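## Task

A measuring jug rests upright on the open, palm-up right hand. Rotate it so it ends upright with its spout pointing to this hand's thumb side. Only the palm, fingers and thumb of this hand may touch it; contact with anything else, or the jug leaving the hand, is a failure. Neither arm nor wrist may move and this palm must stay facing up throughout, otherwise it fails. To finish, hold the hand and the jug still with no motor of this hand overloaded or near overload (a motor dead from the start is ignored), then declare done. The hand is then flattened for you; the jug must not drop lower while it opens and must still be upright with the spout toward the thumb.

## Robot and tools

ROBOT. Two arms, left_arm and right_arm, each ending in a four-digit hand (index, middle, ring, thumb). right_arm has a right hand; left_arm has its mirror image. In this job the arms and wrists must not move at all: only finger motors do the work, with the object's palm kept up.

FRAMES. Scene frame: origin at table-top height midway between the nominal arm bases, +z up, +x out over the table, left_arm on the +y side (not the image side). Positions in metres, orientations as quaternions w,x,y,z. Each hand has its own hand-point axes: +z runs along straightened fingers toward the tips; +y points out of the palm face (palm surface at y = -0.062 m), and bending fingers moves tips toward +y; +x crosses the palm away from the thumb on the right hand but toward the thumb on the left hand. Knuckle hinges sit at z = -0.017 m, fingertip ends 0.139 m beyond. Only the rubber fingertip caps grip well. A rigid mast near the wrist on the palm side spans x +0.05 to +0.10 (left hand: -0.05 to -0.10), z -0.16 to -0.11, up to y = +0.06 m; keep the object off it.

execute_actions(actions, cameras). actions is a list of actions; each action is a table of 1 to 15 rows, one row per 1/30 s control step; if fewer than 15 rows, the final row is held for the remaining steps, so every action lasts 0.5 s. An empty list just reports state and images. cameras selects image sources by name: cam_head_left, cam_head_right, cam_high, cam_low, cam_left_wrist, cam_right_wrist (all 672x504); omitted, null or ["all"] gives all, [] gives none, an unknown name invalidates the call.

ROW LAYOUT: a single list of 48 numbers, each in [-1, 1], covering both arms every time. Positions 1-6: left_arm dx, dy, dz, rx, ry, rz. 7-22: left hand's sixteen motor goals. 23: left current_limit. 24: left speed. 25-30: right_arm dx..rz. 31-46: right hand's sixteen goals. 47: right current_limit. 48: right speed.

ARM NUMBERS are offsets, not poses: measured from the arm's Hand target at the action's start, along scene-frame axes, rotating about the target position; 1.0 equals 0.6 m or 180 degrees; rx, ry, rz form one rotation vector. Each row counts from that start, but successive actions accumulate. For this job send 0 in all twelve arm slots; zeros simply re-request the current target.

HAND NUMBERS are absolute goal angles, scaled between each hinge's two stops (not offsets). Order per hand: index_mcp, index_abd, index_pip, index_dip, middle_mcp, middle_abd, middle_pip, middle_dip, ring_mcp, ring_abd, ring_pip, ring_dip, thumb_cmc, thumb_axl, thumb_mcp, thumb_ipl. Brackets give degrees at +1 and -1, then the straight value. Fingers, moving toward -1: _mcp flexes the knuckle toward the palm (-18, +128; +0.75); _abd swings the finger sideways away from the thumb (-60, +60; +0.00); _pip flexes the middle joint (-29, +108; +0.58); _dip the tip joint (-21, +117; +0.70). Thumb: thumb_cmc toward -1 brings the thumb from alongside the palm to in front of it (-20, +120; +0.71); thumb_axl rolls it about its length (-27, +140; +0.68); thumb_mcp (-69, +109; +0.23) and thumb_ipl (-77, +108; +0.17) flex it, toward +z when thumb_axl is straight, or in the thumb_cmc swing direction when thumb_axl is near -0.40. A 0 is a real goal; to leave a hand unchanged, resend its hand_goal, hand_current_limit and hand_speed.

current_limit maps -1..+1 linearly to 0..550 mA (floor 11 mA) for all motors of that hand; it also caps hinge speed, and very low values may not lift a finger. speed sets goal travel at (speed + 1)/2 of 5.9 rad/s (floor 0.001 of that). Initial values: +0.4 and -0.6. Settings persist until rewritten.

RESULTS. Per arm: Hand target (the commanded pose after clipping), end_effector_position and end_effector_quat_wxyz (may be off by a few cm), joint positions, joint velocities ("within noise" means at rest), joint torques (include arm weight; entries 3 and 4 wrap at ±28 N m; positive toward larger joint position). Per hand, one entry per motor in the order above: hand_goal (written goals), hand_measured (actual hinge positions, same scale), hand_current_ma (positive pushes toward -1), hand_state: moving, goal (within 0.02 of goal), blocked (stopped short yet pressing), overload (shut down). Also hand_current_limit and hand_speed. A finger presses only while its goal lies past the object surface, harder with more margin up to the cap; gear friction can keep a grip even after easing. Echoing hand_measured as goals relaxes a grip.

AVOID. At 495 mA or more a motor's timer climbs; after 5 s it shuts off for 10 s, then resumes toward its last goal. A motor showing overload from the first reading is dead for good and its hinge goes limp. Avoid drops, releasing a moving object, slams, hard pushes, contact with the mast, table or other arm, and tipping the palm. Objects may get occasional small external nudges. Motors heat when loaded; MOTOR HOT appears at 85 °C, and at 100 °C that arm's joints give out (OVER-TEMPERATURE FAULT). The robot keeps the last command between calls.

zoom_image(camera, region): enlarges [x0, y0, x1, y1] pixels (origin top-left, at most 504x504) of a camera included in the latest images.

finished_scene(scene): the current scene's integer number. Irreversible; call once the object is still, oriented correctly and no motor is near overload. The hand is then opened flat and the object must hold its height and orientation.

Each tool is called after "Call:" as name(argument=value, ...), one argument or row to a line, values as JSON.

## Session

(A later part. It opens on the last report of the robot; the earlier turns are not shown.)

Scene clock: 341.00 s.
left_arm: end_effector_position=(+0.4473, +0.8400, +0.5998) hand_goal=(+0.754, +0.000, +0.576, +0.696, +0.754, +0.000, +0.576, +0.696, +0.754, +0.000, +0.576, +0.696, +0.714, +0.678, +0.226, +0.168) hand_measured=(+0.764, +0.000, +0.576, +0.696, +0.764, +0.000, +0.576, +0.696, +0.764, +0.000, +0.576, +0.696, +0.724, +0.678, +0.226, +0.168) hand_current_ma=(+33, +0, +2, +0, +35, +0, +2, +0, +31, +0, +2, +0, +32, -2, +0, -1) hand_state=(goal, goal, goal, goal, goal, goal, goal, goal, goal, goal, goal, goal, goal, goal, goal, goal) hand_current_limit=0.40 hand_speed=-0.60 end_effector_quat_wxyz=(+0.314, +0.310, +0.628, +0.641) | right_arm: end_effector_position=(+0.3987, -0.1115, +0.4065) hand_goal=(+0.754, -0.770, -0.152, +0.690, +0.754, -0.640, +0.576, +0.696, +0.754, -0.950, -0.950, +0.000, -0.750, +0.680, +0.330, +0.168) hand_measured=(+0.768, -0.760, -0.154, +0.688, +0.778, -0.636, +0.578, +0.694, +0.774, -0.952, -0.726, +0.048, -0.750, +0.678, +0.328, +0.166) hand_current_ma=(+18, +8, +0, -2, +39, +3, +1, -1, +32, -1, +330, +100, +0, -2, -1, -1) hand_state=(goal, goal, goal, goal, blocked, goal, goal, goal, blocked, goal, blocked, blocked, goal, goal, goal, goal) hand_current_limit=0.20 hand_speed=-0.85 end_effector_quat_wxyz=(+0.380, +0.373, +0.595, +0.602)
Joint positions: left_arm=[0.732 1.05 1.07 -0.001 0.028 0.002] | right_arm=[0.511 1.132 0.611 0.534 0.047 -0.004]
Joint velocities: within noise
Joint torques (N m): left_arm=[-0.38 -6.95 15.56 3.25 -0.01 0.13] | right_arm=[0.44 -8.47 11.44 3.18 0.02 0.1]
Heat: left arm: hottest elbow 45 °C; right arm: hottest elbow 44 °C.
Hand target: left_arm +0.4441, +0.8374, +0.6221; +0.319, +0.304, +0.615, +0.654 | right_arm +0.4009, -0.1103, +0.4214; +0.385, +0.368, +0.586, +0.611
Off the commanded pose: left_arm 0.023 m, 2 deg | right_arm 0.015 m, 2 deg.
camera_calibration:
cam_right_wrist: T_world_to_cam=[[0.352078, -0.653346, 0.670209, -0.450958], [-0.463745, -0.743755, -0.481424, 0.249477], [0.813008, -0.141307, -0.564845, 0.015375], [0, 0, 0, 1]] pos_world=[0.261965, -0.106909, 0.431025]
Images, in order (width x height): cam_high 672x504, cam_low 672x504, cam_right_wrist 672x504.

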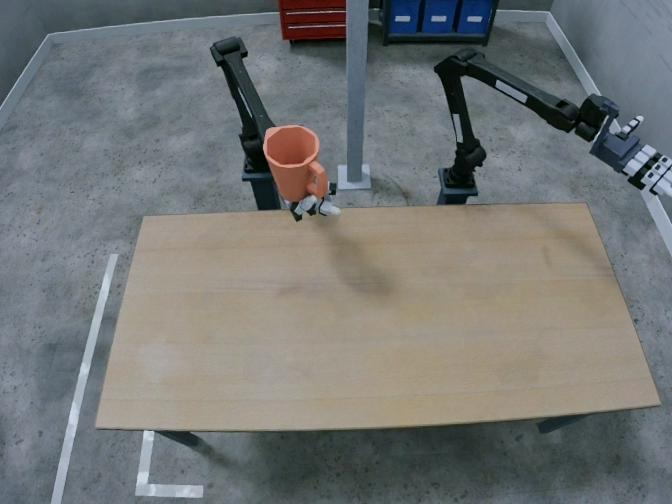

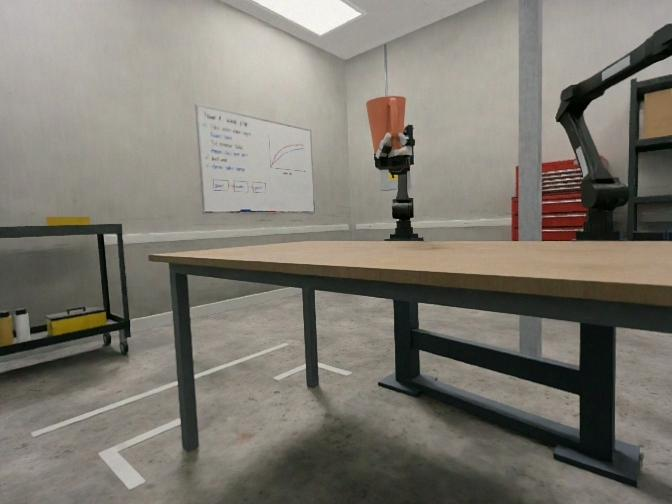

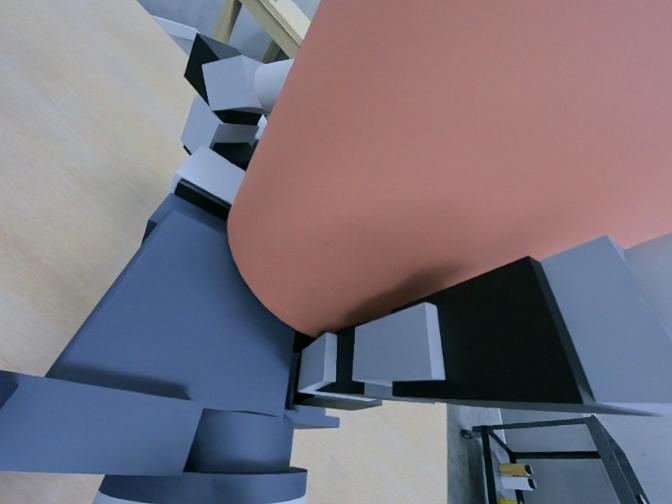

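Call:
execute_actions(
  actions=[],
  cameras=["cam_high","cam_head_left","cam_right_wrist"],
)

Call:
zoom_image(
  camera="cam_high",
  region=[235, 110, 355, 240],
)

Call:
zoom_image(
  camera="cam_head_left",
  region=[315, 180, 405, 290],
)

Scene clock: 357.57 s.
left_arm: end_effector_position=(+0.4473, +0.8400, +0.5998) hand_goal=(+0.754, +0.000, +0.576, +0.696, +0.754, +0.000, +0.576, +0.696, +0.754, +0.000, +0.576, +0.696, +0.714, +0.678, +0.226, +0.168) hand_measured=(+0.764, +0.000, +0.576, +0.696, +0.764, +0.000, +0.576, +0.696, +0.764, +0.000, +0.576, +0.696, +0.724, +0.678, +0.226, +0.168) hand_current_ma=(+33, +0, +2, +0, +35, +0, +2, +0, +31, +0, +2, +0, +32, -2, +0, -1) hand_state=(goal, goal, goal, goal, goal, goal, goal, goal, goal, goal, goal, goal, goal, goal, goal, goal) hand_current_limit=0.40 hand_speed=-0.60 end_effector_quat_wxyz=(+0.314, +0.310, +0.628, +0.641) | right_arm: end_effector_position=(+0.3987, -0.1115, +0.4065) hand_goal=(+0.754, -0.770, -0.152, +0.690, +0.754, -0.640, +0.576, +0.696, +0.754, -0.950, -0.950, +0.000, -0.750, +0.680, +0.330, +0.168) hand_measured=(+0.768, -0.760, -0.154, +0.688, +0.778, -0.636, +0.578, +0.694, +0.774, -0.952, -0.726, +0.048, -0.750, +0.678, +0.328, +0.166) hand_current_ma=(+18, +8, +0, -2, +39, +3, +1, -1, +32, -1, +330, +100, +0, -2, -1, -1) hand_state=(goal, goal, goal, goal, blocked, goal, goal, goal, blocked, goal, blocked, blocked, goal, goal, goal, goal) hand_current_limit=0.20 hand_speed=-0.85 end_effector_quat_wxyz=(+0.380, +0.373, +0.595, +0.602)
Joint positions: left_arm=[0.732 1.05 1.07 -0.001 0.028 0.002] | right_arm=[0.511 1.132 0.611 0.534 0.047 -0.004]
Joint velocities: within noise
Joint torques (N m): left_arm=[-0.38 -6.89 15.54 3.32 -0.01 0.13] | right_arm=[0.38 -8.41 11.44 3.18 0.02 0.1]
Heat: left arm: hottest elbow 45 °C; right arm: hottest elbow 44 °C.
Hand target: left_arm +0.4441, +0.8374, +0.6221; +0.319, +0.304, +0.615, +0.654 | right_arm +0.4009, -0.1103, +0.4214; +0.385, +0.368, +0.586, +0.611
Off the commanded pose: left_arm 0.023 m, 2 deg | right_arm 0.015 m, 2 deg.
camera_calibration:
cam_right_wrist: T_world_to_cam=[[0.352078, -0.653346, 0.670209, -0.450958], [-0.463745, -0.743755, -0.481424, 0.249477], [0.813008, -0.141307, -0.564845, 0.015375], [0, 0, 0, 1]] pos_world=[0.261965, -0.106909, 0.431025]
Images, in order (width x height): cam_head_left 672x504, cam_high 672x504, cam_right_wrist 672x504.

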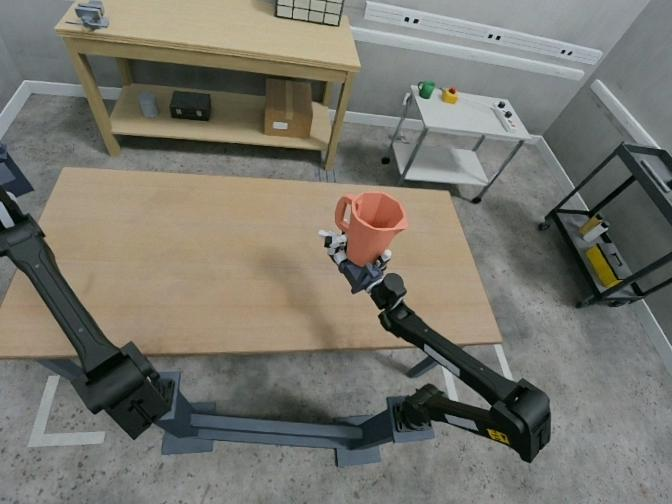

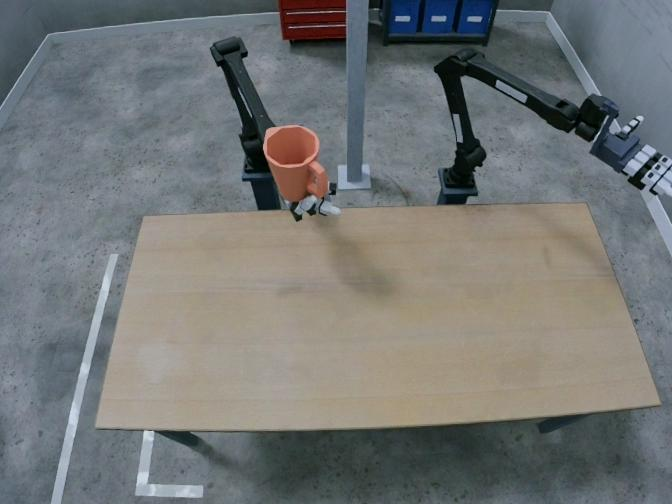

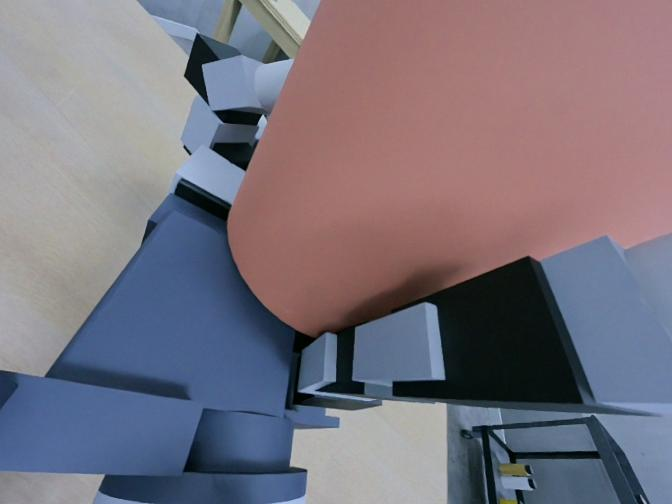

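Scaled by 3.877 from the camera's 672x504 image, which has a finer 960x720 frame.

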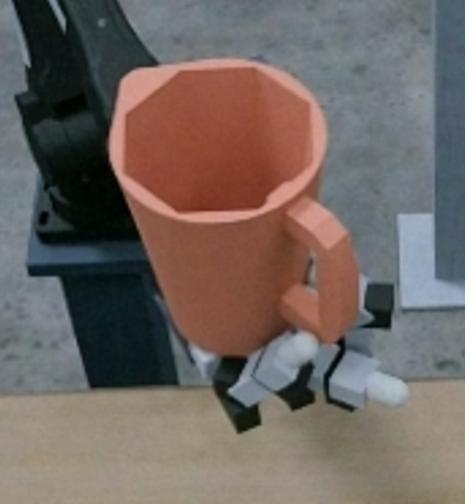

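Scaled by 4.582 from the camera's 672x504 image, which has a finer 960x720 frame.

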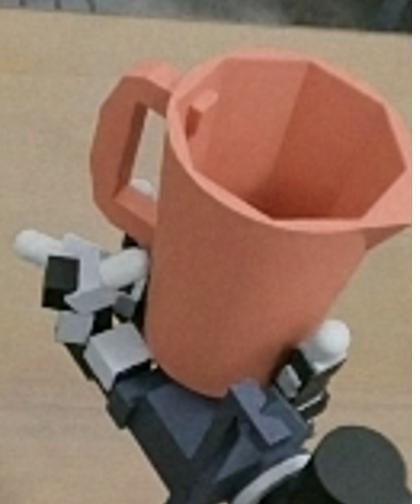

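Call:
execute_actions(
  actions=[
    [[0,0,0,0,0,0,0.754,0,0.576,0.696,0.754,0,0.576,0.696,0.754,0,0.576,0.696,0.714,0.678,0.226,0.168,0.4,-0.6,0,0,0,0,0,0,0.754,-0.77,-0.153,0.69,0.754,-0.64,0.576,0.696,0.754,-0.95,-0.7,0.06,-0.75,0.68,0.33,0.168,0.2,-0.85]],
    [[0,0,0,0,0,0,0.754,0,0.576,0.696,0.754,0,0.576,0.696,0.754,0,0.576,0.696,0.714,0.678,0.226,0.168,0.4,-0.6,0,0,0,0,0,0,0.754,-0.77,-0.153,0.69,0.754,-0.64,0.576,0.696,0.754,-0.95,-0.5,0.06,-0.75,0.68,0.33,0.168,0.2,-0.85]],
  ],
  cameras=["cam_high","cam_head_left","cam_low"],
)

Call:
zoom_image(
  camera="cam_high",
  region=[235, 110, 355, 240],
)

Call:
zoom_image(
  camera="cam_low",
  region=[350, 80, 430, 190],
)

Call:
zoom_image(
  camera="cam_head_left",
  region=[315, 180, 405, 290],
)

Scene clock: 393.00 s.
left_arm: end_effector_position=(+0.4473, +0.8400, +0.5998) hand_goal=(+0.754, +0.000, +0.576, +0.696, +0.754, +0.000, +0.576, +0.696, +0.754, +0.000, +0.576, +0.696, +0.714, +0.678, +0.226, +0.168) hand_measured=(+0.764, +0.000, +0.576, +0.696, +0.764, +0.000, +0.576, +0.696, +0.764, +0.000, +0.576, +0.696, +0.724, +0.678, +0.226, +0.168) hand_current_ma=(+33, +0, +2, +0, +35, +0, +2, +0, +31, +0, +2, +0, +32, -2, +0, -1) hand_state=(goal, goal, goal, goal, goal, goal, goal, goal, goal, goal, goal, goal, goal, goal, goal, goal) hand_current_limit=0.40 hand_speed=-0.60 end_effector_quat_wxyz=(+0.314, +0.310, +0.628, +0.641) | right_arm: end_effector_position=(+0.3987, -0.1115, +0.4065) hand_goal=(+0.754, -0.770, -0.152, +0.690, +0.754, -0.640, +0.576, +0.696, +0.754, -0.950, -0.500, +0.060, -0.750, +0.680, +0.330, +0.168) hand_measured=(+0.768, -0.760, -0.154, +0.688, +0.778, -0.636, +0.578, +0.694, +0.774, -0.952, -0.502, +0.062, -0.750, +0.678, +0.328, +0.166) hand_current_ma=(+18, +8, -1, -1, +39, +3, +1, -1, +32, -1, -1, +1, +0, -2, -1, -1) hand_state=(goal, goal, goal, goal, blocked, goal, goal, goal, blocked, goal, goal, goal, goal, goal, goal, goal) hand_current_limit=0.20 hand_speed=-0.85 end_effector_quat_wxyz=(+0.380, +0.373, +0.595, +0.602)
Joint positions: left_arm=[0.732 1.05 1.07 -0.001 0.028 0.002] | right_arm=[0.511 1.132 0.611 0.534 0.047 -0.004]
Joint velocities: within noise
Joint torques (N m): left_arm=[-0.38 -6.83 15.56 3.29 -0.01 0.11] | right_arm=[0.38 -8.53 11.44 3.21 0.02 0.11]
Heat: left arm: hottest elbow 45 °C; right arm: hottest elbow 44 °C.
Hand target: left_arm +0.4441, +0.8374, +0.6221; +0.319, +0.304, +0.615, +0.654 | right_arm +0.4009, -0.1103, +0.4214; +0.385, +0.368, +0.586, +0.611
Off the commanded pose: left_arm 0.023 m, 2 deg | right_arm 0.015 m, 2 deg.
Images, in order (width x height): cam_head_left 672x504, cam_high 672x504, cam_low 672x504.

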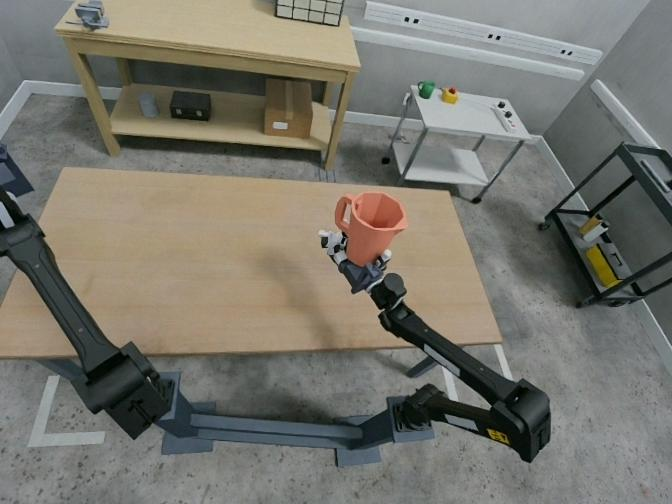

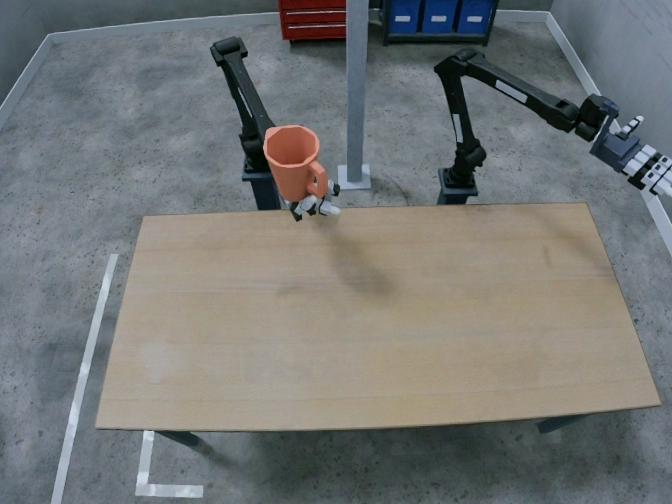

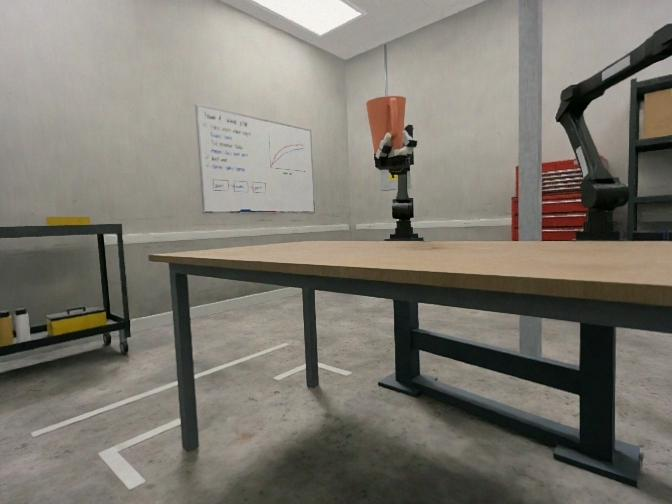

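Scaled by 3.877 from the camera's 672x504 image, which has a finer 960x720 frame.

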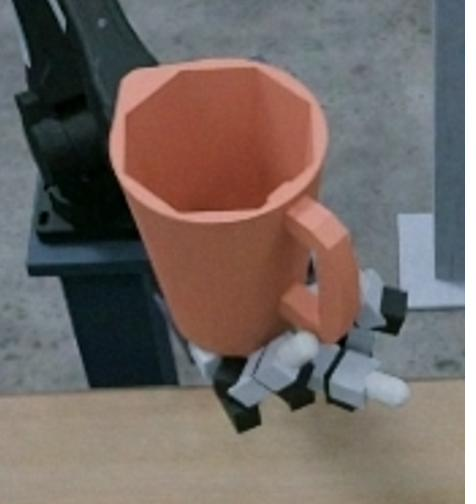

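Scaled by 4.582 from the camera's 672x504 image, which has a finer 960x720 frame.

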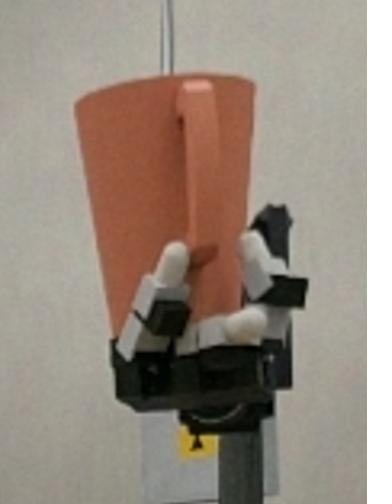

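Scaled by 4.582 from the camera's 672x504 image, which has a finer 960x720 frame.

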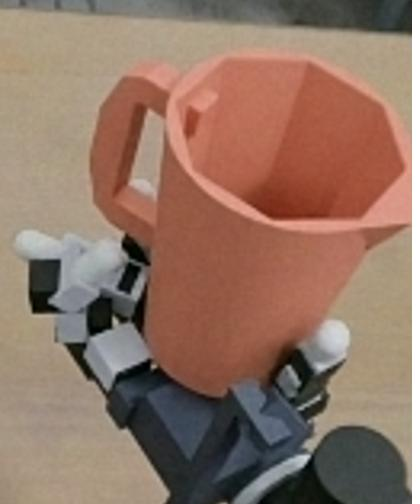

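Call:
execute_actions(
  actions=[
    [[0,0,0,0,0,0,0.754,0,0.576,0.696,0.754,0,0.576,0.696,0.754,0,0.576,0.696,0.714,0.678,0.226,0.168,0.4,-0.6,0,0,0,0,0,0,0.754,0.4,-0.153,0.69,0.754,-0.64,0.576,0.696,0.754,-0.95,-0.5,0.06,-0.75,0.68,0.33,0.168,0.2,-0.75]],
    [[0,0,0,0,0,0,0.754,0,0.576,0.696,0.754,0,0.576,0.696,0.754,0,0.576,0.696,0.714,0.678,0.226,0.168,0.4,-0.6,0,0,0,0,0,0,0.754,0.4,-0.153,0.69,0.754,-0.64,0.576,0.696,0.754,-0.95,-0.5,0.06,-0.75,0.68,0.33,0.168,0.2,-0.75]],
    [[0,0,0,0,0,0,0.754,0,0.576,0.696,0.754,0,0.576,0.696,0.754,0,0.576,0.696,0.714,0.678,0.226,0.168,0.4,-0.6,0,0,0,0,0,0,0.754,0.4,-0.153,0.69,0.754,-0.64,0.576,0.696,0.754,-0.95,-0.5,0.06,-0.75,0.68,0.33,0.168,0.2,-0.75]],
    [[0,0,0,0,0,0,0.754,0,0.576,0.696,0.754,0,0.576,0.696,0.754,0,0.576,0.696,0.714,0.678,0.226,0.168,0.4,-0.6,0,0,0,0,0,0,0.754,0.4,0.576,0.696,0.754,-0.64,0.576,0.696,0.754,-0.95,-0.5,0.06,-0.75,0.68,0.33,0.168,0.2,-0.75]],
  ],
  cameras=["cam_high"],
)

Call:
zoom_image(
  camera="cam_high",
  region=[235, 110, 355, 240],
)

Scene clock: 409.47 s.
left_arm: end_effector_position=(+0.4473, +0.8400, +0.5998) hand_goal=(+0.754, +0.000, +0.576, +0.696, +0.754, +0.000, +0.576, +0.696, +0.754, +0.000, +0.576, +0.696, +0.714, +0.678, +0.226, +0.168) hand_measured=(+0.764, +0.000, +0.576, +0.696, +0.764, +0.000, +0.576, +0.696, +0.764, +0.000, +0.576, +0.696, +0.724, +0.678, +0.226, +0.168) hand_current_ma=(+33, +0, +2, +0, +35, +0, +2, +0, +31, +0, +2, +0, +32, -2, +0, -1) hand_state=(goal, goal, goal, goal, goal, goal, goal, goal, goal, goal, goal, goal, goal, goal, goal, goal) hand_current_limit=0.40 hand_speed=-0.60 end_effector_quat_wxyz=(+0.314, +0.310, +0.628, +0.641) | right_arm: end_effector_position=(+0.3987, -0.1115, +0.4065) hand_goal=(+0.754, +0.400, +0.576, +0.696, +0.754, -0.640, +0.576, +0.696, +0.754, -0.950, -0.500, +0.060, -0.750, +0.680, +0.330, +0.168) hand_measured=(+0.770, +0.396, +0.576, +0.694, +0.778, -0.636, +0.578, +0.694, +0.774, -0.952, -0.502, +0.062, -0.750, +0.678, +0.328, +0.166) hand_current_ma=(+24, -2, +0, -1, +38, +3, +1, -1, +32, -1, -1, +1, +0, -2, -1, -1) hand_state=(goal, goal, goal, goal, blocked, goal, goal, goal, blocked, goal, goal, goal, goal, goal, goal, goal) hand_current_limit=0.20 hand_speed=-0.75 end_effector_quat_wxyz=(+0.380, +0.373, +0.595, +0.602)
Joint positions: left_arm=[0.732 1.05 1.07 -0.001 0.028 0.002] | right_arm=[0.511 1.132 0.611 0.534 0.047 -0.004]
Joint velocities: within noise
Joint torques (N m): left_arm=[-0.44 -6.83 15.57 3.29 -0.01 0.12] | right_arm=[0.38 -8.47 11.44 3.21 0.02 0.07]
Heat: left arm: hottest elbow 45 °C; right arm: hottest elbow 45 °C.
Hand target: left_arm +0.4441, +0.8374, +0.6221; +0.319, +0.304, +0.615, +0.654 | right_arm +0.4009, -0.1103, +0.4214; +0.385, +0.368, +0.586, +0.611
Off the commanded pose: left_arm 0.023 m, 2 deg | right_arm 0.015 m, 2 deg.
Images, in order (width x height): cam_high 672x504.

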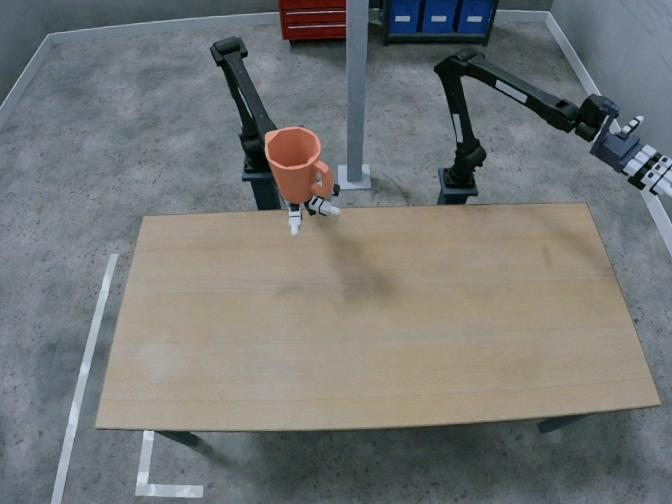

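Scaled by 3.877 from the camera's 672x504 image, which has a finer 960x720 frame.

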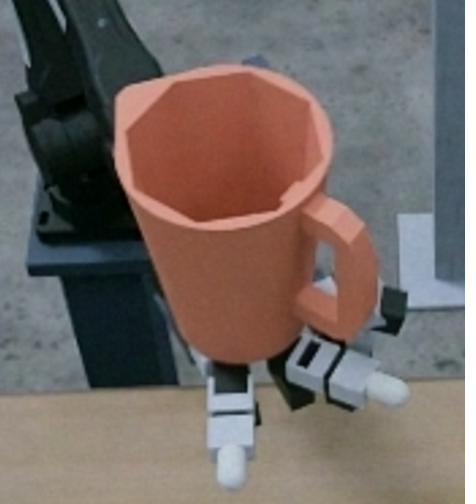

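Call:
execute_actions(
  actions=[
    [[0,0,0,0,0,0,0.754,0,0.576,0.696,0.754,0,0.576,0.696,0.754,0,0.576,0.696,0.714,0.678,0.226,0.168,0.4,-0.6,0,0,0,0,0,0,0.754,0.55,0.576,0.696,0.754,0.45,0.576,0.696,0.754,-0.95,-0.5,0.06,-0.75,0.68,0.33,0.168,0.2,-0.75]],
    [[0,0,0,0,0,0,0.754,0,0.576,0.696,0.754,0,0.576,0.696,0.754,0,0.576,0.696,0.714,0.678,0.226,0.168,0.4,-0.6,0,0,0,0,0,0,0.754,0.55,0.576,0.696,0.754,0.45,0.576,0.696,0.754,-0.95,-0.5,0.06,-0.75,0.68,0.33,0.168,0.2,-0.75]],
    [[0,0,0,0,0,0,0.754,0,0.576,0.696,0.754,0,0.576,0.696,0.754,0,0.576,0.696,0.714,0.678,0.226,0.168,0.4,-0.6,0,0,0,0,0,0,0.754,0.55,0.576,0.696,0.754,0.45,0.576,0.696,0.754,-0.95,-0.5,0.06,-0.75,0.68,0.33,0.168,0.2,-0.75]],
    [[0,0,0,0,0,0,0.754,0,0.576,0.696,0.754,0,0.576,0.696,0.754,0,0.576,0.696,0.714,0.678,0.226,0.168,0.4,-0.6,0,0,0,0,0,0,0.754,0.55,0.576,0.696,0.754,0.45,0.576,0.696,0.754,-0.95,-0.5,0.06,-0.75,0.68,0.33,0.168,0.2,-0.75]],
  ],
  cameras=["cam_high"],
)

Call:
zoom_image(
  camera="cam_high",
  region=[235, 110, 355, 240],
)

Scene clock: 424.80 s.
left_arm: end_effector_position=(+0.4473, +0.8400, +0.5998) hand_goal=(+0.754, +0.000, +0.576, +0.696, +0.754, +0.000, +0.576, +0.696, +0.754, +0.000, +0.576, +0.696, +0.714, +0.678, +0.226, +0.168) hand_measured=(+0.764, +0.000, +0.576, +0.696, +0.764, +0.000, +0.576, +0.696, +0.764, +0.000, +0.576, +0.696, +0.724, +0.678, +0.226, +0.168) hand_current_ma=(+33, +0, +2, +0, +35, +0, +2, +0, +31, +0, +2, +0, +32, -2, +0, -1) hand_state=(goal, goal, goal, goal, goal, goal, goal, goal, goal, goal, goal, goal, goal, goal, goal, goal) hand_current_limit=0.40 hand_speed=-0.60 end_effector_quat_wxyz=(+0.314, +0.310, +0.628, +0.641) | right_arm: end_effector_position=(+0.3987, -0.1115, +0.4065) hand_goal=(+0.754, +0.550, +0.576, +0.696, +0.754, +0.450, +0.576, +0.696, +0.754, -0.950, -0.500, +0.060, -0.750, +0.680, +0.330, +0.168) hand_measured=(+0.772, +0.546, +0.576, +0.694, +0.778, +0.446, +0.578, +0.694, +0.772, -0.952, -0.502, +0.062, -0.750, +0.678, +0.328, +0.166) hand_current_ma=(+24, -2, +0, -1, +38, -2, +1, -1, +28, -1, -1, +1, +0, -2, -1, -1) hand_state=(goal, goal, goal, goal, blocked, goal, goal, goal, goal, goal, goal, goal, goal, goal, goal, goal) hand_current_limit=0.20 hand_speed=-0.75 end_effector_quat_wxyz=(+0.380, +0.373, +0.595, +0.602)
Joint positions: left_arm=[0.732 1.05 1.07 -0.001 0.028 0.002] | right_arm=[0.511 1.132 0.611 0.534 0.047 -0.004]
Joint velocities: within noise
Joint torques (N m): left_arm=[-0.38 -6.83 15.57 3.26 -0.02 0.12] | right_arm=[0.38 -8.53 11.47 3.19 0.02 0.03]
Heat: left arm: hottest elbow 46 °C; right arm: hottest elbow 45 °C.
Hand target: left_arm +0.4441, +0.8374, +0.6221; +0.319, +0.304, +0.615, +0.654 | right_arm +0.4009, -0.1103, +0.4214; +0.385, +0.368, +0.586, +0.611
Off the commanded pose: left_arm 0.023 m, 2 deg | right_arm 0.015 m, 2 deg.
Images, in order (width x height): cam_high 672x504.

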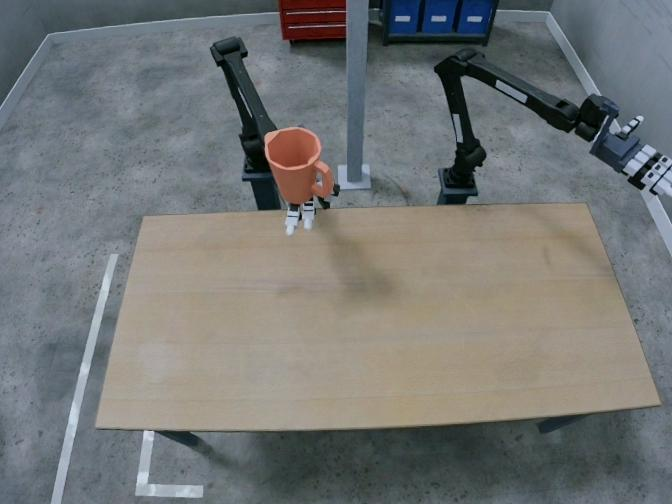

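Scaled by 3.877 from the camera's 672x504 image, which has a finer 960x720 frame.

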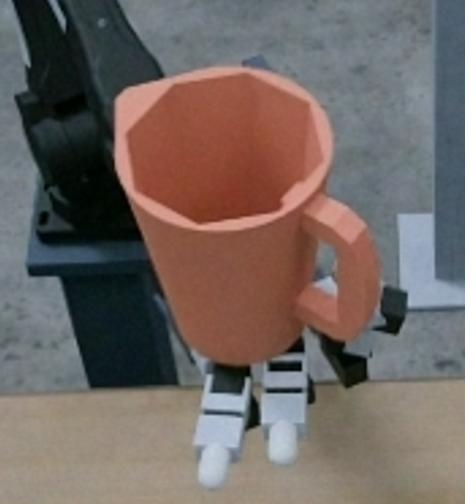

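Call:
execute_actions(
  actions=[
    [[0,0,0,0,0,0,0.754,0,0.576,0.696,0.754,0,0.576,0.696,0.754,0,0.576,0.696,0.714,0.678,0.226,0.168,0.4,-0.6,0,0,0,0,0,0,0.754,0.55,0.576,0.696,0.754,0.45,-0.153,0.116,0.754,-0.95,0.576,0.06,-0.75,0.68,0.33,0.168,0.2,-0.75]],
    [[0,0,0,0,0,0,0.754,0,0.576,0.696,0.754,0,0.576,0.696,0.754,0,0.576,0.696,0.714,0.678,0.226,0.168,0.4,-0.6,0,0,0,0,0,0,0.754,0.55,0.576,0.696,0.754,0.45,-0.153,0.116,0.754,-0.95,0.576,0.696,-0.75,0.68,0.33,0.168,0.2,-0.75]],
    [[0,0,0,0,0,0,0.754,0,0.576,0.696,0.754,0,0.576,0.696,0.754,0,0.576,0.696,0.714,0.678,0.226,0.168,0.4,-0.6,0,0,0,0,0,0,0.754,0.55,0.576,0.696,0.754,0.45,-0.153,0.116,0.754,-0.95,0.576,0.696,-0.75,0.68,0.33,0.168,0.2,-0.75]],
  ],
  cameras=["cam_high","cam_low"],
)

Call:
zoom_image(
  camera="cam_high",
  region=[235, 110, 355, 240],
)

Call:
zoom_image(
  camera="cam_low",
  region=[350, 80, 430, 190],
)

Scene clock: 435.67 s.
left_arm: end_effector_position=(+0.4473, +0.8400, +0.5998) hand_goal=(+0.754, +0.000, +0.576, +0.696, +0.754, +0.000, +0.576, +0.696, +0.754, +0.000, +0.576, +0.696, +0.714, +0.678, +0.226, +0.168) hand_measured=(+0.764, +0.000, +0.576, +0.696, +0.764, +0.000, +0.576, +0.696, +0.764, +0.000, +0.576, +0.696, +0.724, +0.678, +0.226, +0.168) hand_current_ma=(+33, +0, +2, +0, +35, +0, +2, +0, +31, +0, +2, +0, +32, -2, +0, -1) hand_state=(goal, goal, goal, goal, goal, goal, goal, goal, goal, goal, goal, goal, goal, goal, goal, goal) hand_current_limit=0.40 hand_speed=-0.60 end_effector_quat_wxyz=(+0.314, +0.310, +0.628, +0.641) | right_arm: end_effector_position=(+0.3987, -0.1115, +0.4065) hand_goal=(+0.754, +0.550, +0.576, +0.696, +0.754, +0.450, -0.152, +0.116, +0.754, -0.950, +0.576, +0.696, -0.750, +0.680, +0.330, +0.168) hand_measured=(+0.772, +0.546, +0.576, +0.694, +0.778, +0.446, -0.144, +0.118, +0.772, -0.952, +0.576, +0.694, -0.750, +0.678, +0.328, +0.166) hand_current_ma=(+24, -2, +0, -1, +38, -2, +8, +2, +28, -1, +0, -1, +0, -2, -1, -1) hand_state=(goal, goal, goal, goal, blocked, goal, goal, goal, goal, goal, goal, goal, goal, goal, goal, goal) hand_current_limit=0.20 hand_speed=-0.75 end_effector_quat_wxyz=(+0.380, +0.373, +0.595, +0.602)
Joint positions: left_arm=[0.732 1.05 1.07 -0.001 0.028 0.002] | right_arm=[0.511 1.132 0.611 0.534 0.047 -0.004]
Joint velocities: within noise
Joint torques (N m): left_arm=[-0.38 -7 15.57 3.26 -0.01 0.12] | right_arm=[0.44 -8.53 11.45 3.19 0.02 0.05]
Heat: left arm: hottest elbow 46 °C; right arm: hottest elbow 45 °C.
Hand target: left_arm +0.4441, +0.8374, +0.6221; +0.319, +0.304, +0.615, +0.654 | right_arm +0.4009, -0.1103, +0.4214; +0.385, +0.368, +0.586, +0.611
Off the commanded pose: left_arm 0.023 m, 2 deg | right_arm 0.015 m, 2 deg.
Images, in order (width x height): cam_high 672x504, cam_low 672x504.

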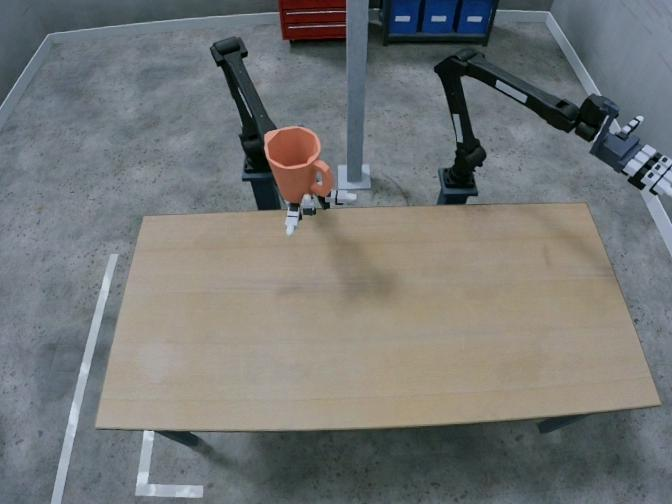

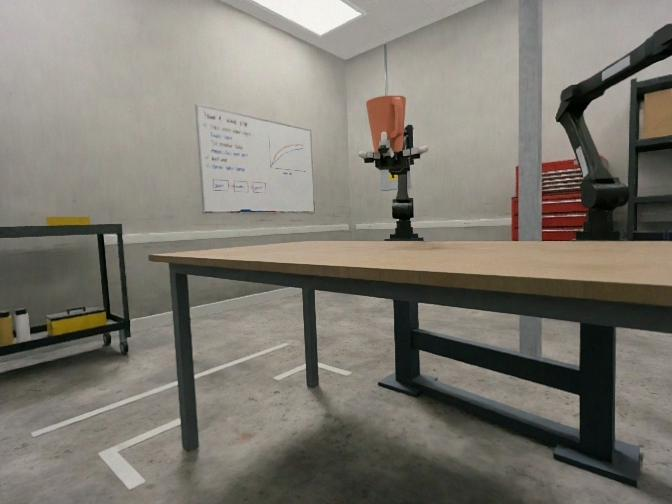

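Scaled by 3.877 from the camera's 672x504 image, which has a finer 960x720 frame.

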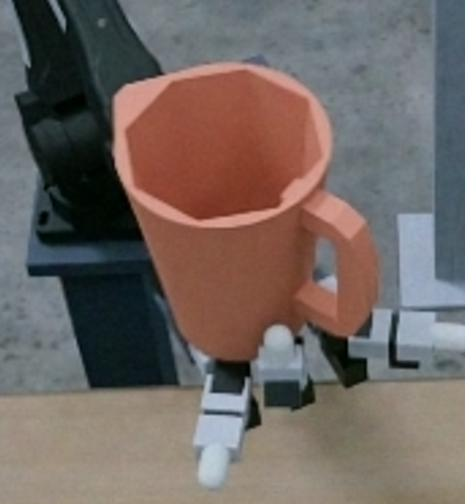

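Scaled by 4.582 from the camera's 672x504 image, which has a finer 960x720 frame.

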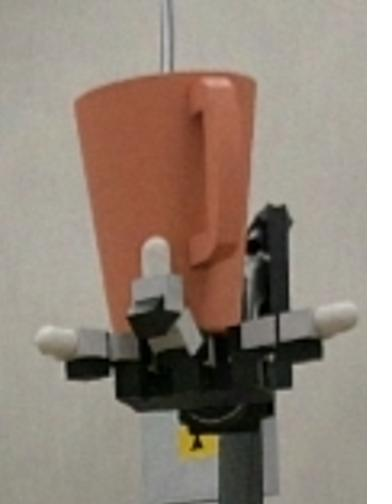

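Call:
execute_actions(
  actions=[
    [[0,0,0,0,0,0,0.754,0,0.576,0.696,0.754,0,0.576,0.696,0.754,0,0.576,0.696,0.714,0.678,0.226,0.168,0.4,-0.6,0,0,0,0,0,0,0.754,0.55,0.576,0.696,0.754,-0.64,-0.153,0.116,0.754,-0.95,0.576,0.696,-0.75,0.68,0.33,0.168,0.2,-0.75]],
    [[0,0,0,0,0,0,0.754,0,0.576,0.696,0.754,0,0.576,0.696,0.754,0,0.576,0.696,0.714,0.678,0.226,0.168,0.4,-0.6,0,0,0,0,0,0,0.754,0.55,0.576,0.696,0.754,-0.64,-0.153,0.116,0.754,-0.95,0.576,0.696,-0.75,0.68,0.33,0.168,0.2,-0.75]],
    [[0,0,0,0,0,0,0.754,0,0.576,0.696,0.754,0,0.576,0.696,0.754,0,0.576,0.696,0.714,0.678,0.226,0.168,0.4,-0.6,0,0,0,0,0,0,0.754,0.55,0.576,0.696,0.754,-0.64,-0.153,0.116,0.754,-0.95,0.576,0.696,-0.75,0.68,0.33,0.168,0.2,-0.75]],
  ],
  cameras=["cam_high","cam_low","cam_head_left"],
)

Call:
zoom_image(
  camera="cam_high",
  region=[235, 110, 355, 240],
)

Call:
zoom_image(
  camera="cam_head_left",
  region=[315, 180, 405, 290],
)

Scene clock: 451.27 s.
left_arm: end_effector_position=(+0.4473, +0.8400, +0.5998) hand_goal=(+0.754, +0.000, +0.576, +0.696, +0.754, +0.000, +0.576, +0.696, +0.754, +0.000, +0.576, +0.696, +0.714, +0.678, +0.226, +0.168) hand_measured=(+0.764, +0.000, +0.576, +0.696, +0.764, +0.000, +0.576, +0.696, +0.764, +0.000, +0.576, +0.696, +0.724, +0.678, +0.226, +0.168) hand_current_ma=(+33, +0, +2, +0, +35, +0, +2, +0, +31, +0, +2, +0, +32, -2, +0, -1) hand_state=(goal, goal, goal, goal, goal, goal, goal, goal, goal, goal, goal, goal, goal, goal, goal, goal) hand_current_limit=0.40 hand_speed=-0.60 end_effector_quat_wxyz=(+0.314, +0.310, +0.628, +0.641) | right_arm: end_effector_position=(+0.3987, -0.1115, +0.4065) hand_goal=(+0.754, +0.550, +0.576, +0.696, +0.754, -0.640, -0.152, +0.116, +0.754, -0.950, +0.576, +0.696, -0.750, +0.680, +0.330, +0.168) hand_measured=(+0.772, +0.548, +0.576, +0.694, +0.778, -0.630, -0.146, +0.118, +0.772, -0.952, +0.576, +0.694, -0.750, +0.678, +0.328, +0.166) hand_current_ma=(+24, -1, +0, -1, +38, +9, +5, +2, +28, -1, +0, -1, +0, -2, -1, -1) hand_state=(goal, goal, goal, goal, blocked, goal, goal, goal, goal, goal, goal, goal, goal, goal, goal, goal) hand_current_limit=0.20 hand_speed=-0.75 end_effector_quat_wxyz=(+0.380, +0.373, +0.595, +0.602)
Joint positions: left_arm=[0.732 1.05 1.07 -0.001 0.028 0.002] | right_arm=[0.511 1.132 0.611 0.534 0.047 -0.004]
Joint velocities: within noise
Joint torques (N m): left_arm=[-0.38 -6.83 15.57 3.29 -0.01 0.12] | right_arm=[0.44 -8.47 11.45 3.19 0.02 0.08]
Heat: left arm: hottest elbow 46 °C; right arm: hottest elbow 45 °C.
Hand target: left_arm +0.4441, +0.8374, +0.6221; +0.319, +0.304, +0.615, +0.654 | right_arm +0.4009, -0.1103, +0.4214; +0.385, +0.368, +0.586, +0.611
Off the commanded pose: left_arm 0.023 m, 2 deg | right_arm 0.015 m, 2 deg.
Images, in order (width x height): cam_head_left 672x504, cam_high 672x504, cam_low 672x504.

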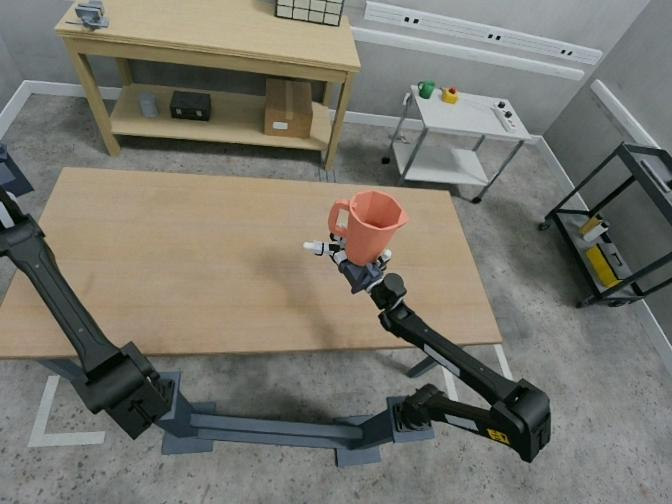

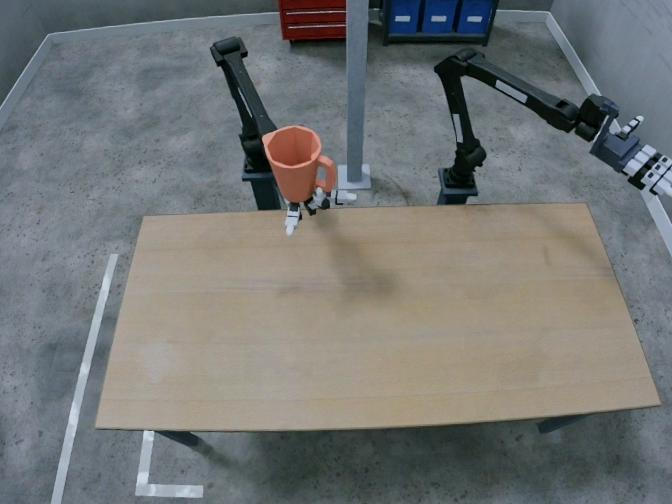

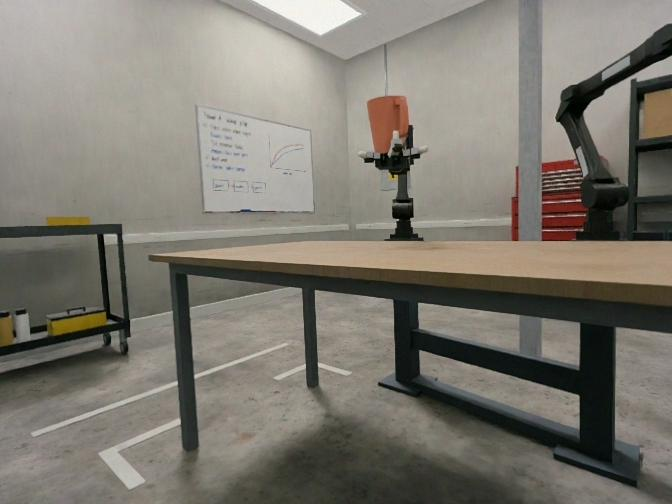

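Scaled by 3.877 from the camera's 672x504 image, which has a finer 960x720 frame.

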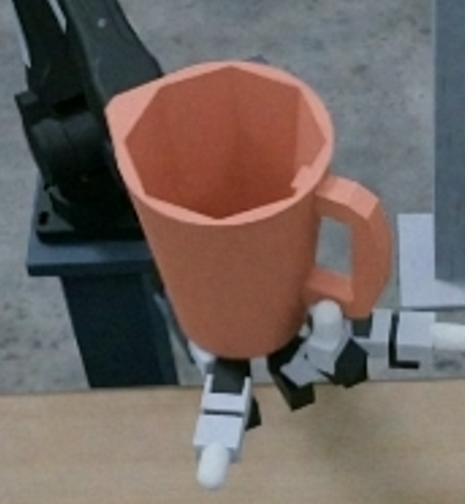

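Scaled by 4.582 from the camera's 672x504 image, which has a finer 960x720 frame.

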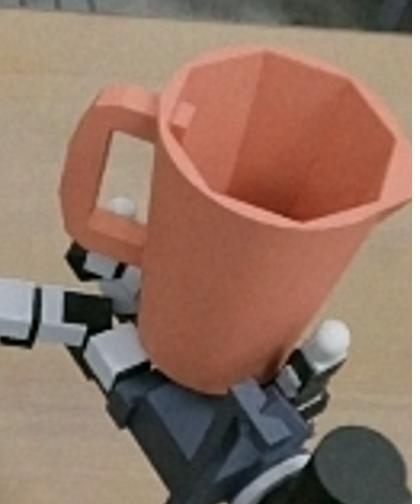

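Call:
execute_actions(
  actions=[
    [[0,0,0,0,0,0,0.754,0,0.576,0.696,0.754,0,0.576,0.696,0.754,0,0.576,0.696,0.714,0.678,0.226,0.168,0.4,-0.6,0,0,0,0,0,0,0.754,0.9,0.576,0.696,0.754,0.75,-0.153,0.116,0.754,-0.95,0.576,0.696,-0.75,0.68,0.33,0.168,0.2,-0.75]],
    [[0,0,0,0,0,0,0.754,0,0.576,0.696,0.754,0,0.576,0.696,0.754,0,0.576,0.696,0.714,0.678,0.226,0.168,0.4,-0.6,0,0,0,0,0,0,0.754,0.9,0.576,0.696,0.754,0.75,-0.153,0.116,0.754,-0.95,0.576,0.696,-0.75,0.68,0.33,0.168,0.2,-0.75]],
    [[0,0,0,0,0,0,0.754,0,0.576,0.696,0.754,0,0.576,0.696,0.754,0,0.576,0.696,0.714,0.678,0.226,0.168,0.4,-0.6,0,0,0,0,0,0,0.754,0.9,0.576,0.696,0.754,0.75,-0.153,0.116,0.754,-0.95,0.576,0.696,-0.75,0.68,0.33,0.168,0.2,-0.75]],
    [[0,0,0,0,0,0,0.754,0,0.576,0.696,0.754,0,0.576,0.696,0.754,0,0.576,0.696,0.714,0.678,0.226,0.168,0.4,-0.6,0,0,0,0,0,0,0.754,0.9,0.576,0.696,0.754,0.75,0.576,0.696,0.754,-0.95,0.576,0.696,-0.75,0.68,0.33,0.168,0.2,-0.75]],
    [[0,0,0,0,0,0,0.754,0,0.576,0.696,0.754,0,0.576,0.696,0.754,0,0.576,0.696,0.714,0.678,0.226,0.168,0.4,-0.6,0,0,0,0,0,0,0.754,0.9,0.576,0.696,0.754,0.75,0.576,0.696,0.754,-0.95,0.576,0.696,-0.75,0.68,0.33,0.168,0.2,-0.75]],
    [[0,0,0,0,0,0,0.754,0,0.576,0.696,0.754,0,0.576,0.696,0.754,0,0.576,0.696,0.714,0.678,0.226,0.168,0.4,-0.6,0,0,0,0,0,0,0.754,0.9,0.576,0.696,0.754,0.75,0.576,0.696,0.754,-0.5,0.576,0.696,-0.75,0.68,0.33,0.168,0.2,-0.75]],
  ],
  cameras=["cam_high","cam_head_left","cam_right_wrist"],
)

Call:
zoom_image(
  camera="cam_high",
  region=[235, 110, 355, 240],
)

Call:
zoom_image(
  camera="cam_head_left",
  region=[315, 180, 405, 290],
)

Scene clock: 493.20 s.
left_arm: end_effector_position=(+0.4473, +0.8400, +0.5998) hand_goal=(+0.754, +0.000, +0.576, +0.696, +0.754, +0.000, +0.576, +0.696, +0.754, +0.000, +0.576, +0.696, +0.714, +0.678, +0.226, +0.168) hand_measured=(+0.764, +0.000, +0.576, +0.696, +0.764, +0.000, +0.576, +0.696, +0.764, +0.000, +0.576, +0.696, +0.724, +0.678, +0.226, +0.168) hand_current_ma=(+33, +0, +2, +0, +35, +0, +2, +0, +31, +0, +2, +0, +32, -2, +0, -1) hand_state=(goal, goal, goal, goal, goal, goal, goal, goal, goal, goal, goal, goal, goal, goal, goal, goal) hand_current_limit=0.40 hand_speed=-0.60 end_effector_quat_wxyz=(+0.314, +0.310, +0.628, +0.641) | right_arm: end_effector_position=(+0.3987, -0.1115, +0.4065) hand_goal=(+0.754, +0.900, +0.576, +0.696, +0.754, +0.750, +0.576, +0.696, +0.754, -0.500, +0.576, +0.696, -0.750, +0.680, +0.330, +0.168) hand_measured=(+0.828, +0.896, +0.576, +0.694, +0.718, +0.746, +0.514, +0.694, +0.772, -0.504, +0.576, +0.694, -0.750, +0.678, +0.328, +0.166) hand_current_ma=(+199, -2, +0, -1, -69, -3, -145, -1, +28, -2, +0, -1, +0, -2, -1, -1) hand_state=(blocked, goal, goal, goal, blocked, goal, blocked, goal, goal, goal, goal, goal, goal, goal, goal, goal) hand_current_limit=0.20 hand_speed=-0.75 end_effector_quat_wxyz=(+0.380, +0.373, +0.595, +0.602)
Joint positions: left_arm=[0.732 1.05 1.07 -0.001 0.028 0.002] | right_arm=[0.511 1.132 0.611 0.534 0.047 -0.004]
Joint velocities: within noise
Joint torques (N m): left_arm=[-0.32 -6.83 15.53 3.29 -0.01 0.12] | right_arm=[0.38 -8.53 11.43 3.21 0.02 0.01]
Heat: left arm: hottest elbow 46 °C; right arm: hottest elbow 45 °C.
Hand target: left_arm +0.4441, +0.8374, +0.6221; +0.319, +0.304, +0.615, +0.654 | right_arm +0.4009, -0.1103, +0.4214; +0.385, +0.368, +0.586, +0.611
Off the commanded pose: left_arm 0.023 m, 2 deg | right_arm 0.015 m, 2 deg.
camera_calibration:
cam_right_wrist: T_world_to_cam=[[0.352078, -0.653346, 0.670209, -0.450958], [-0.463745, -0.743755, -0.481424, 0.249477], [0.813008, -0.141307, -0.564845, 0.015375], [0, 0, 0, 1]] pos_world=[0.261965, -0.106909, 0.431025]
Images, in order (width x height): cam_head_left 672x504, cam_high 672x504, cam_right_wrist 672x504.

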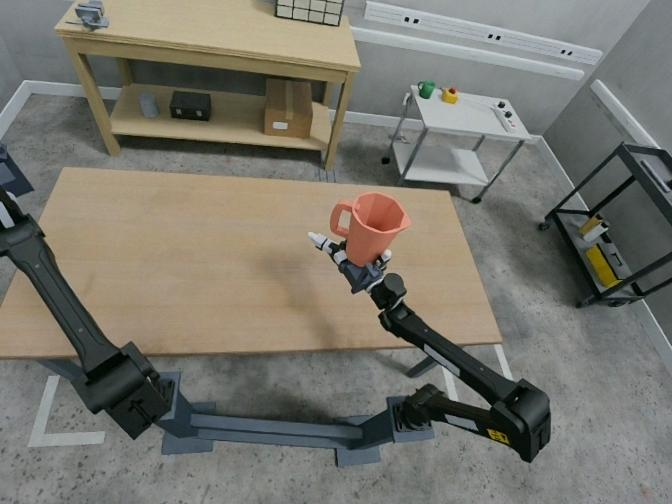

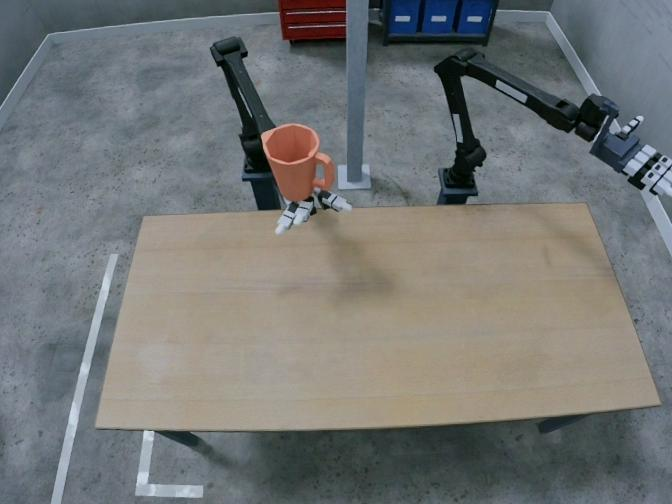

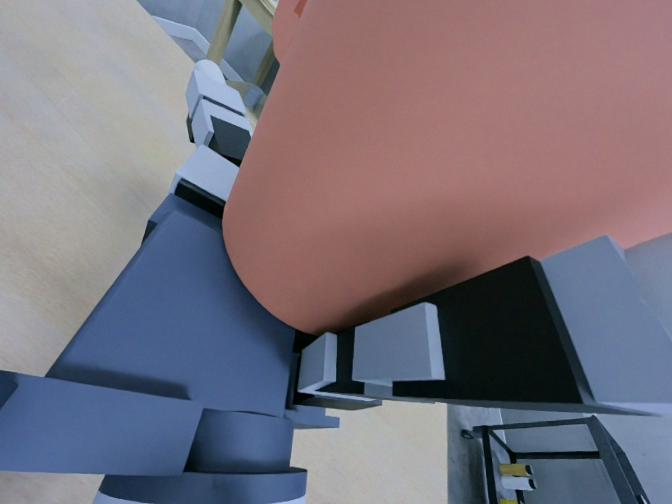

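Scaled by 3.877 from the camera's 672x504 image, which has a finer 960x720 frame.

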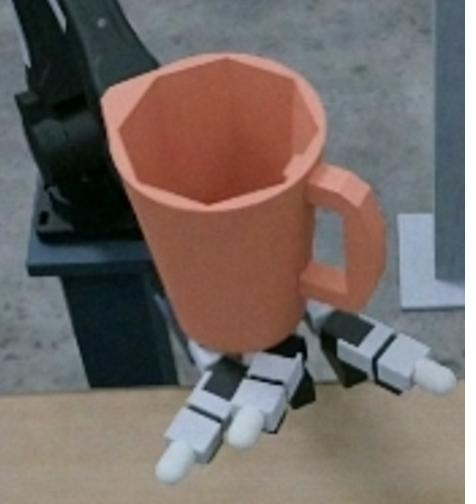

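Scaled by 4.582 from the camera's 672x504 image, which has a finer 960x720 frame.

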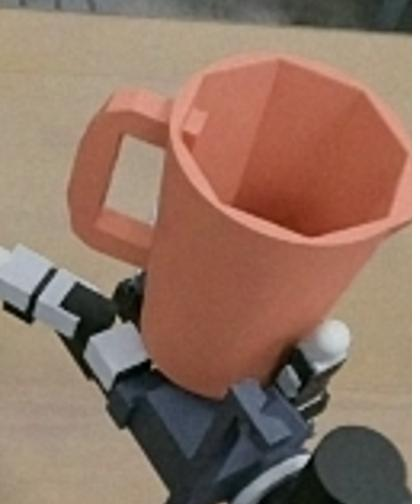

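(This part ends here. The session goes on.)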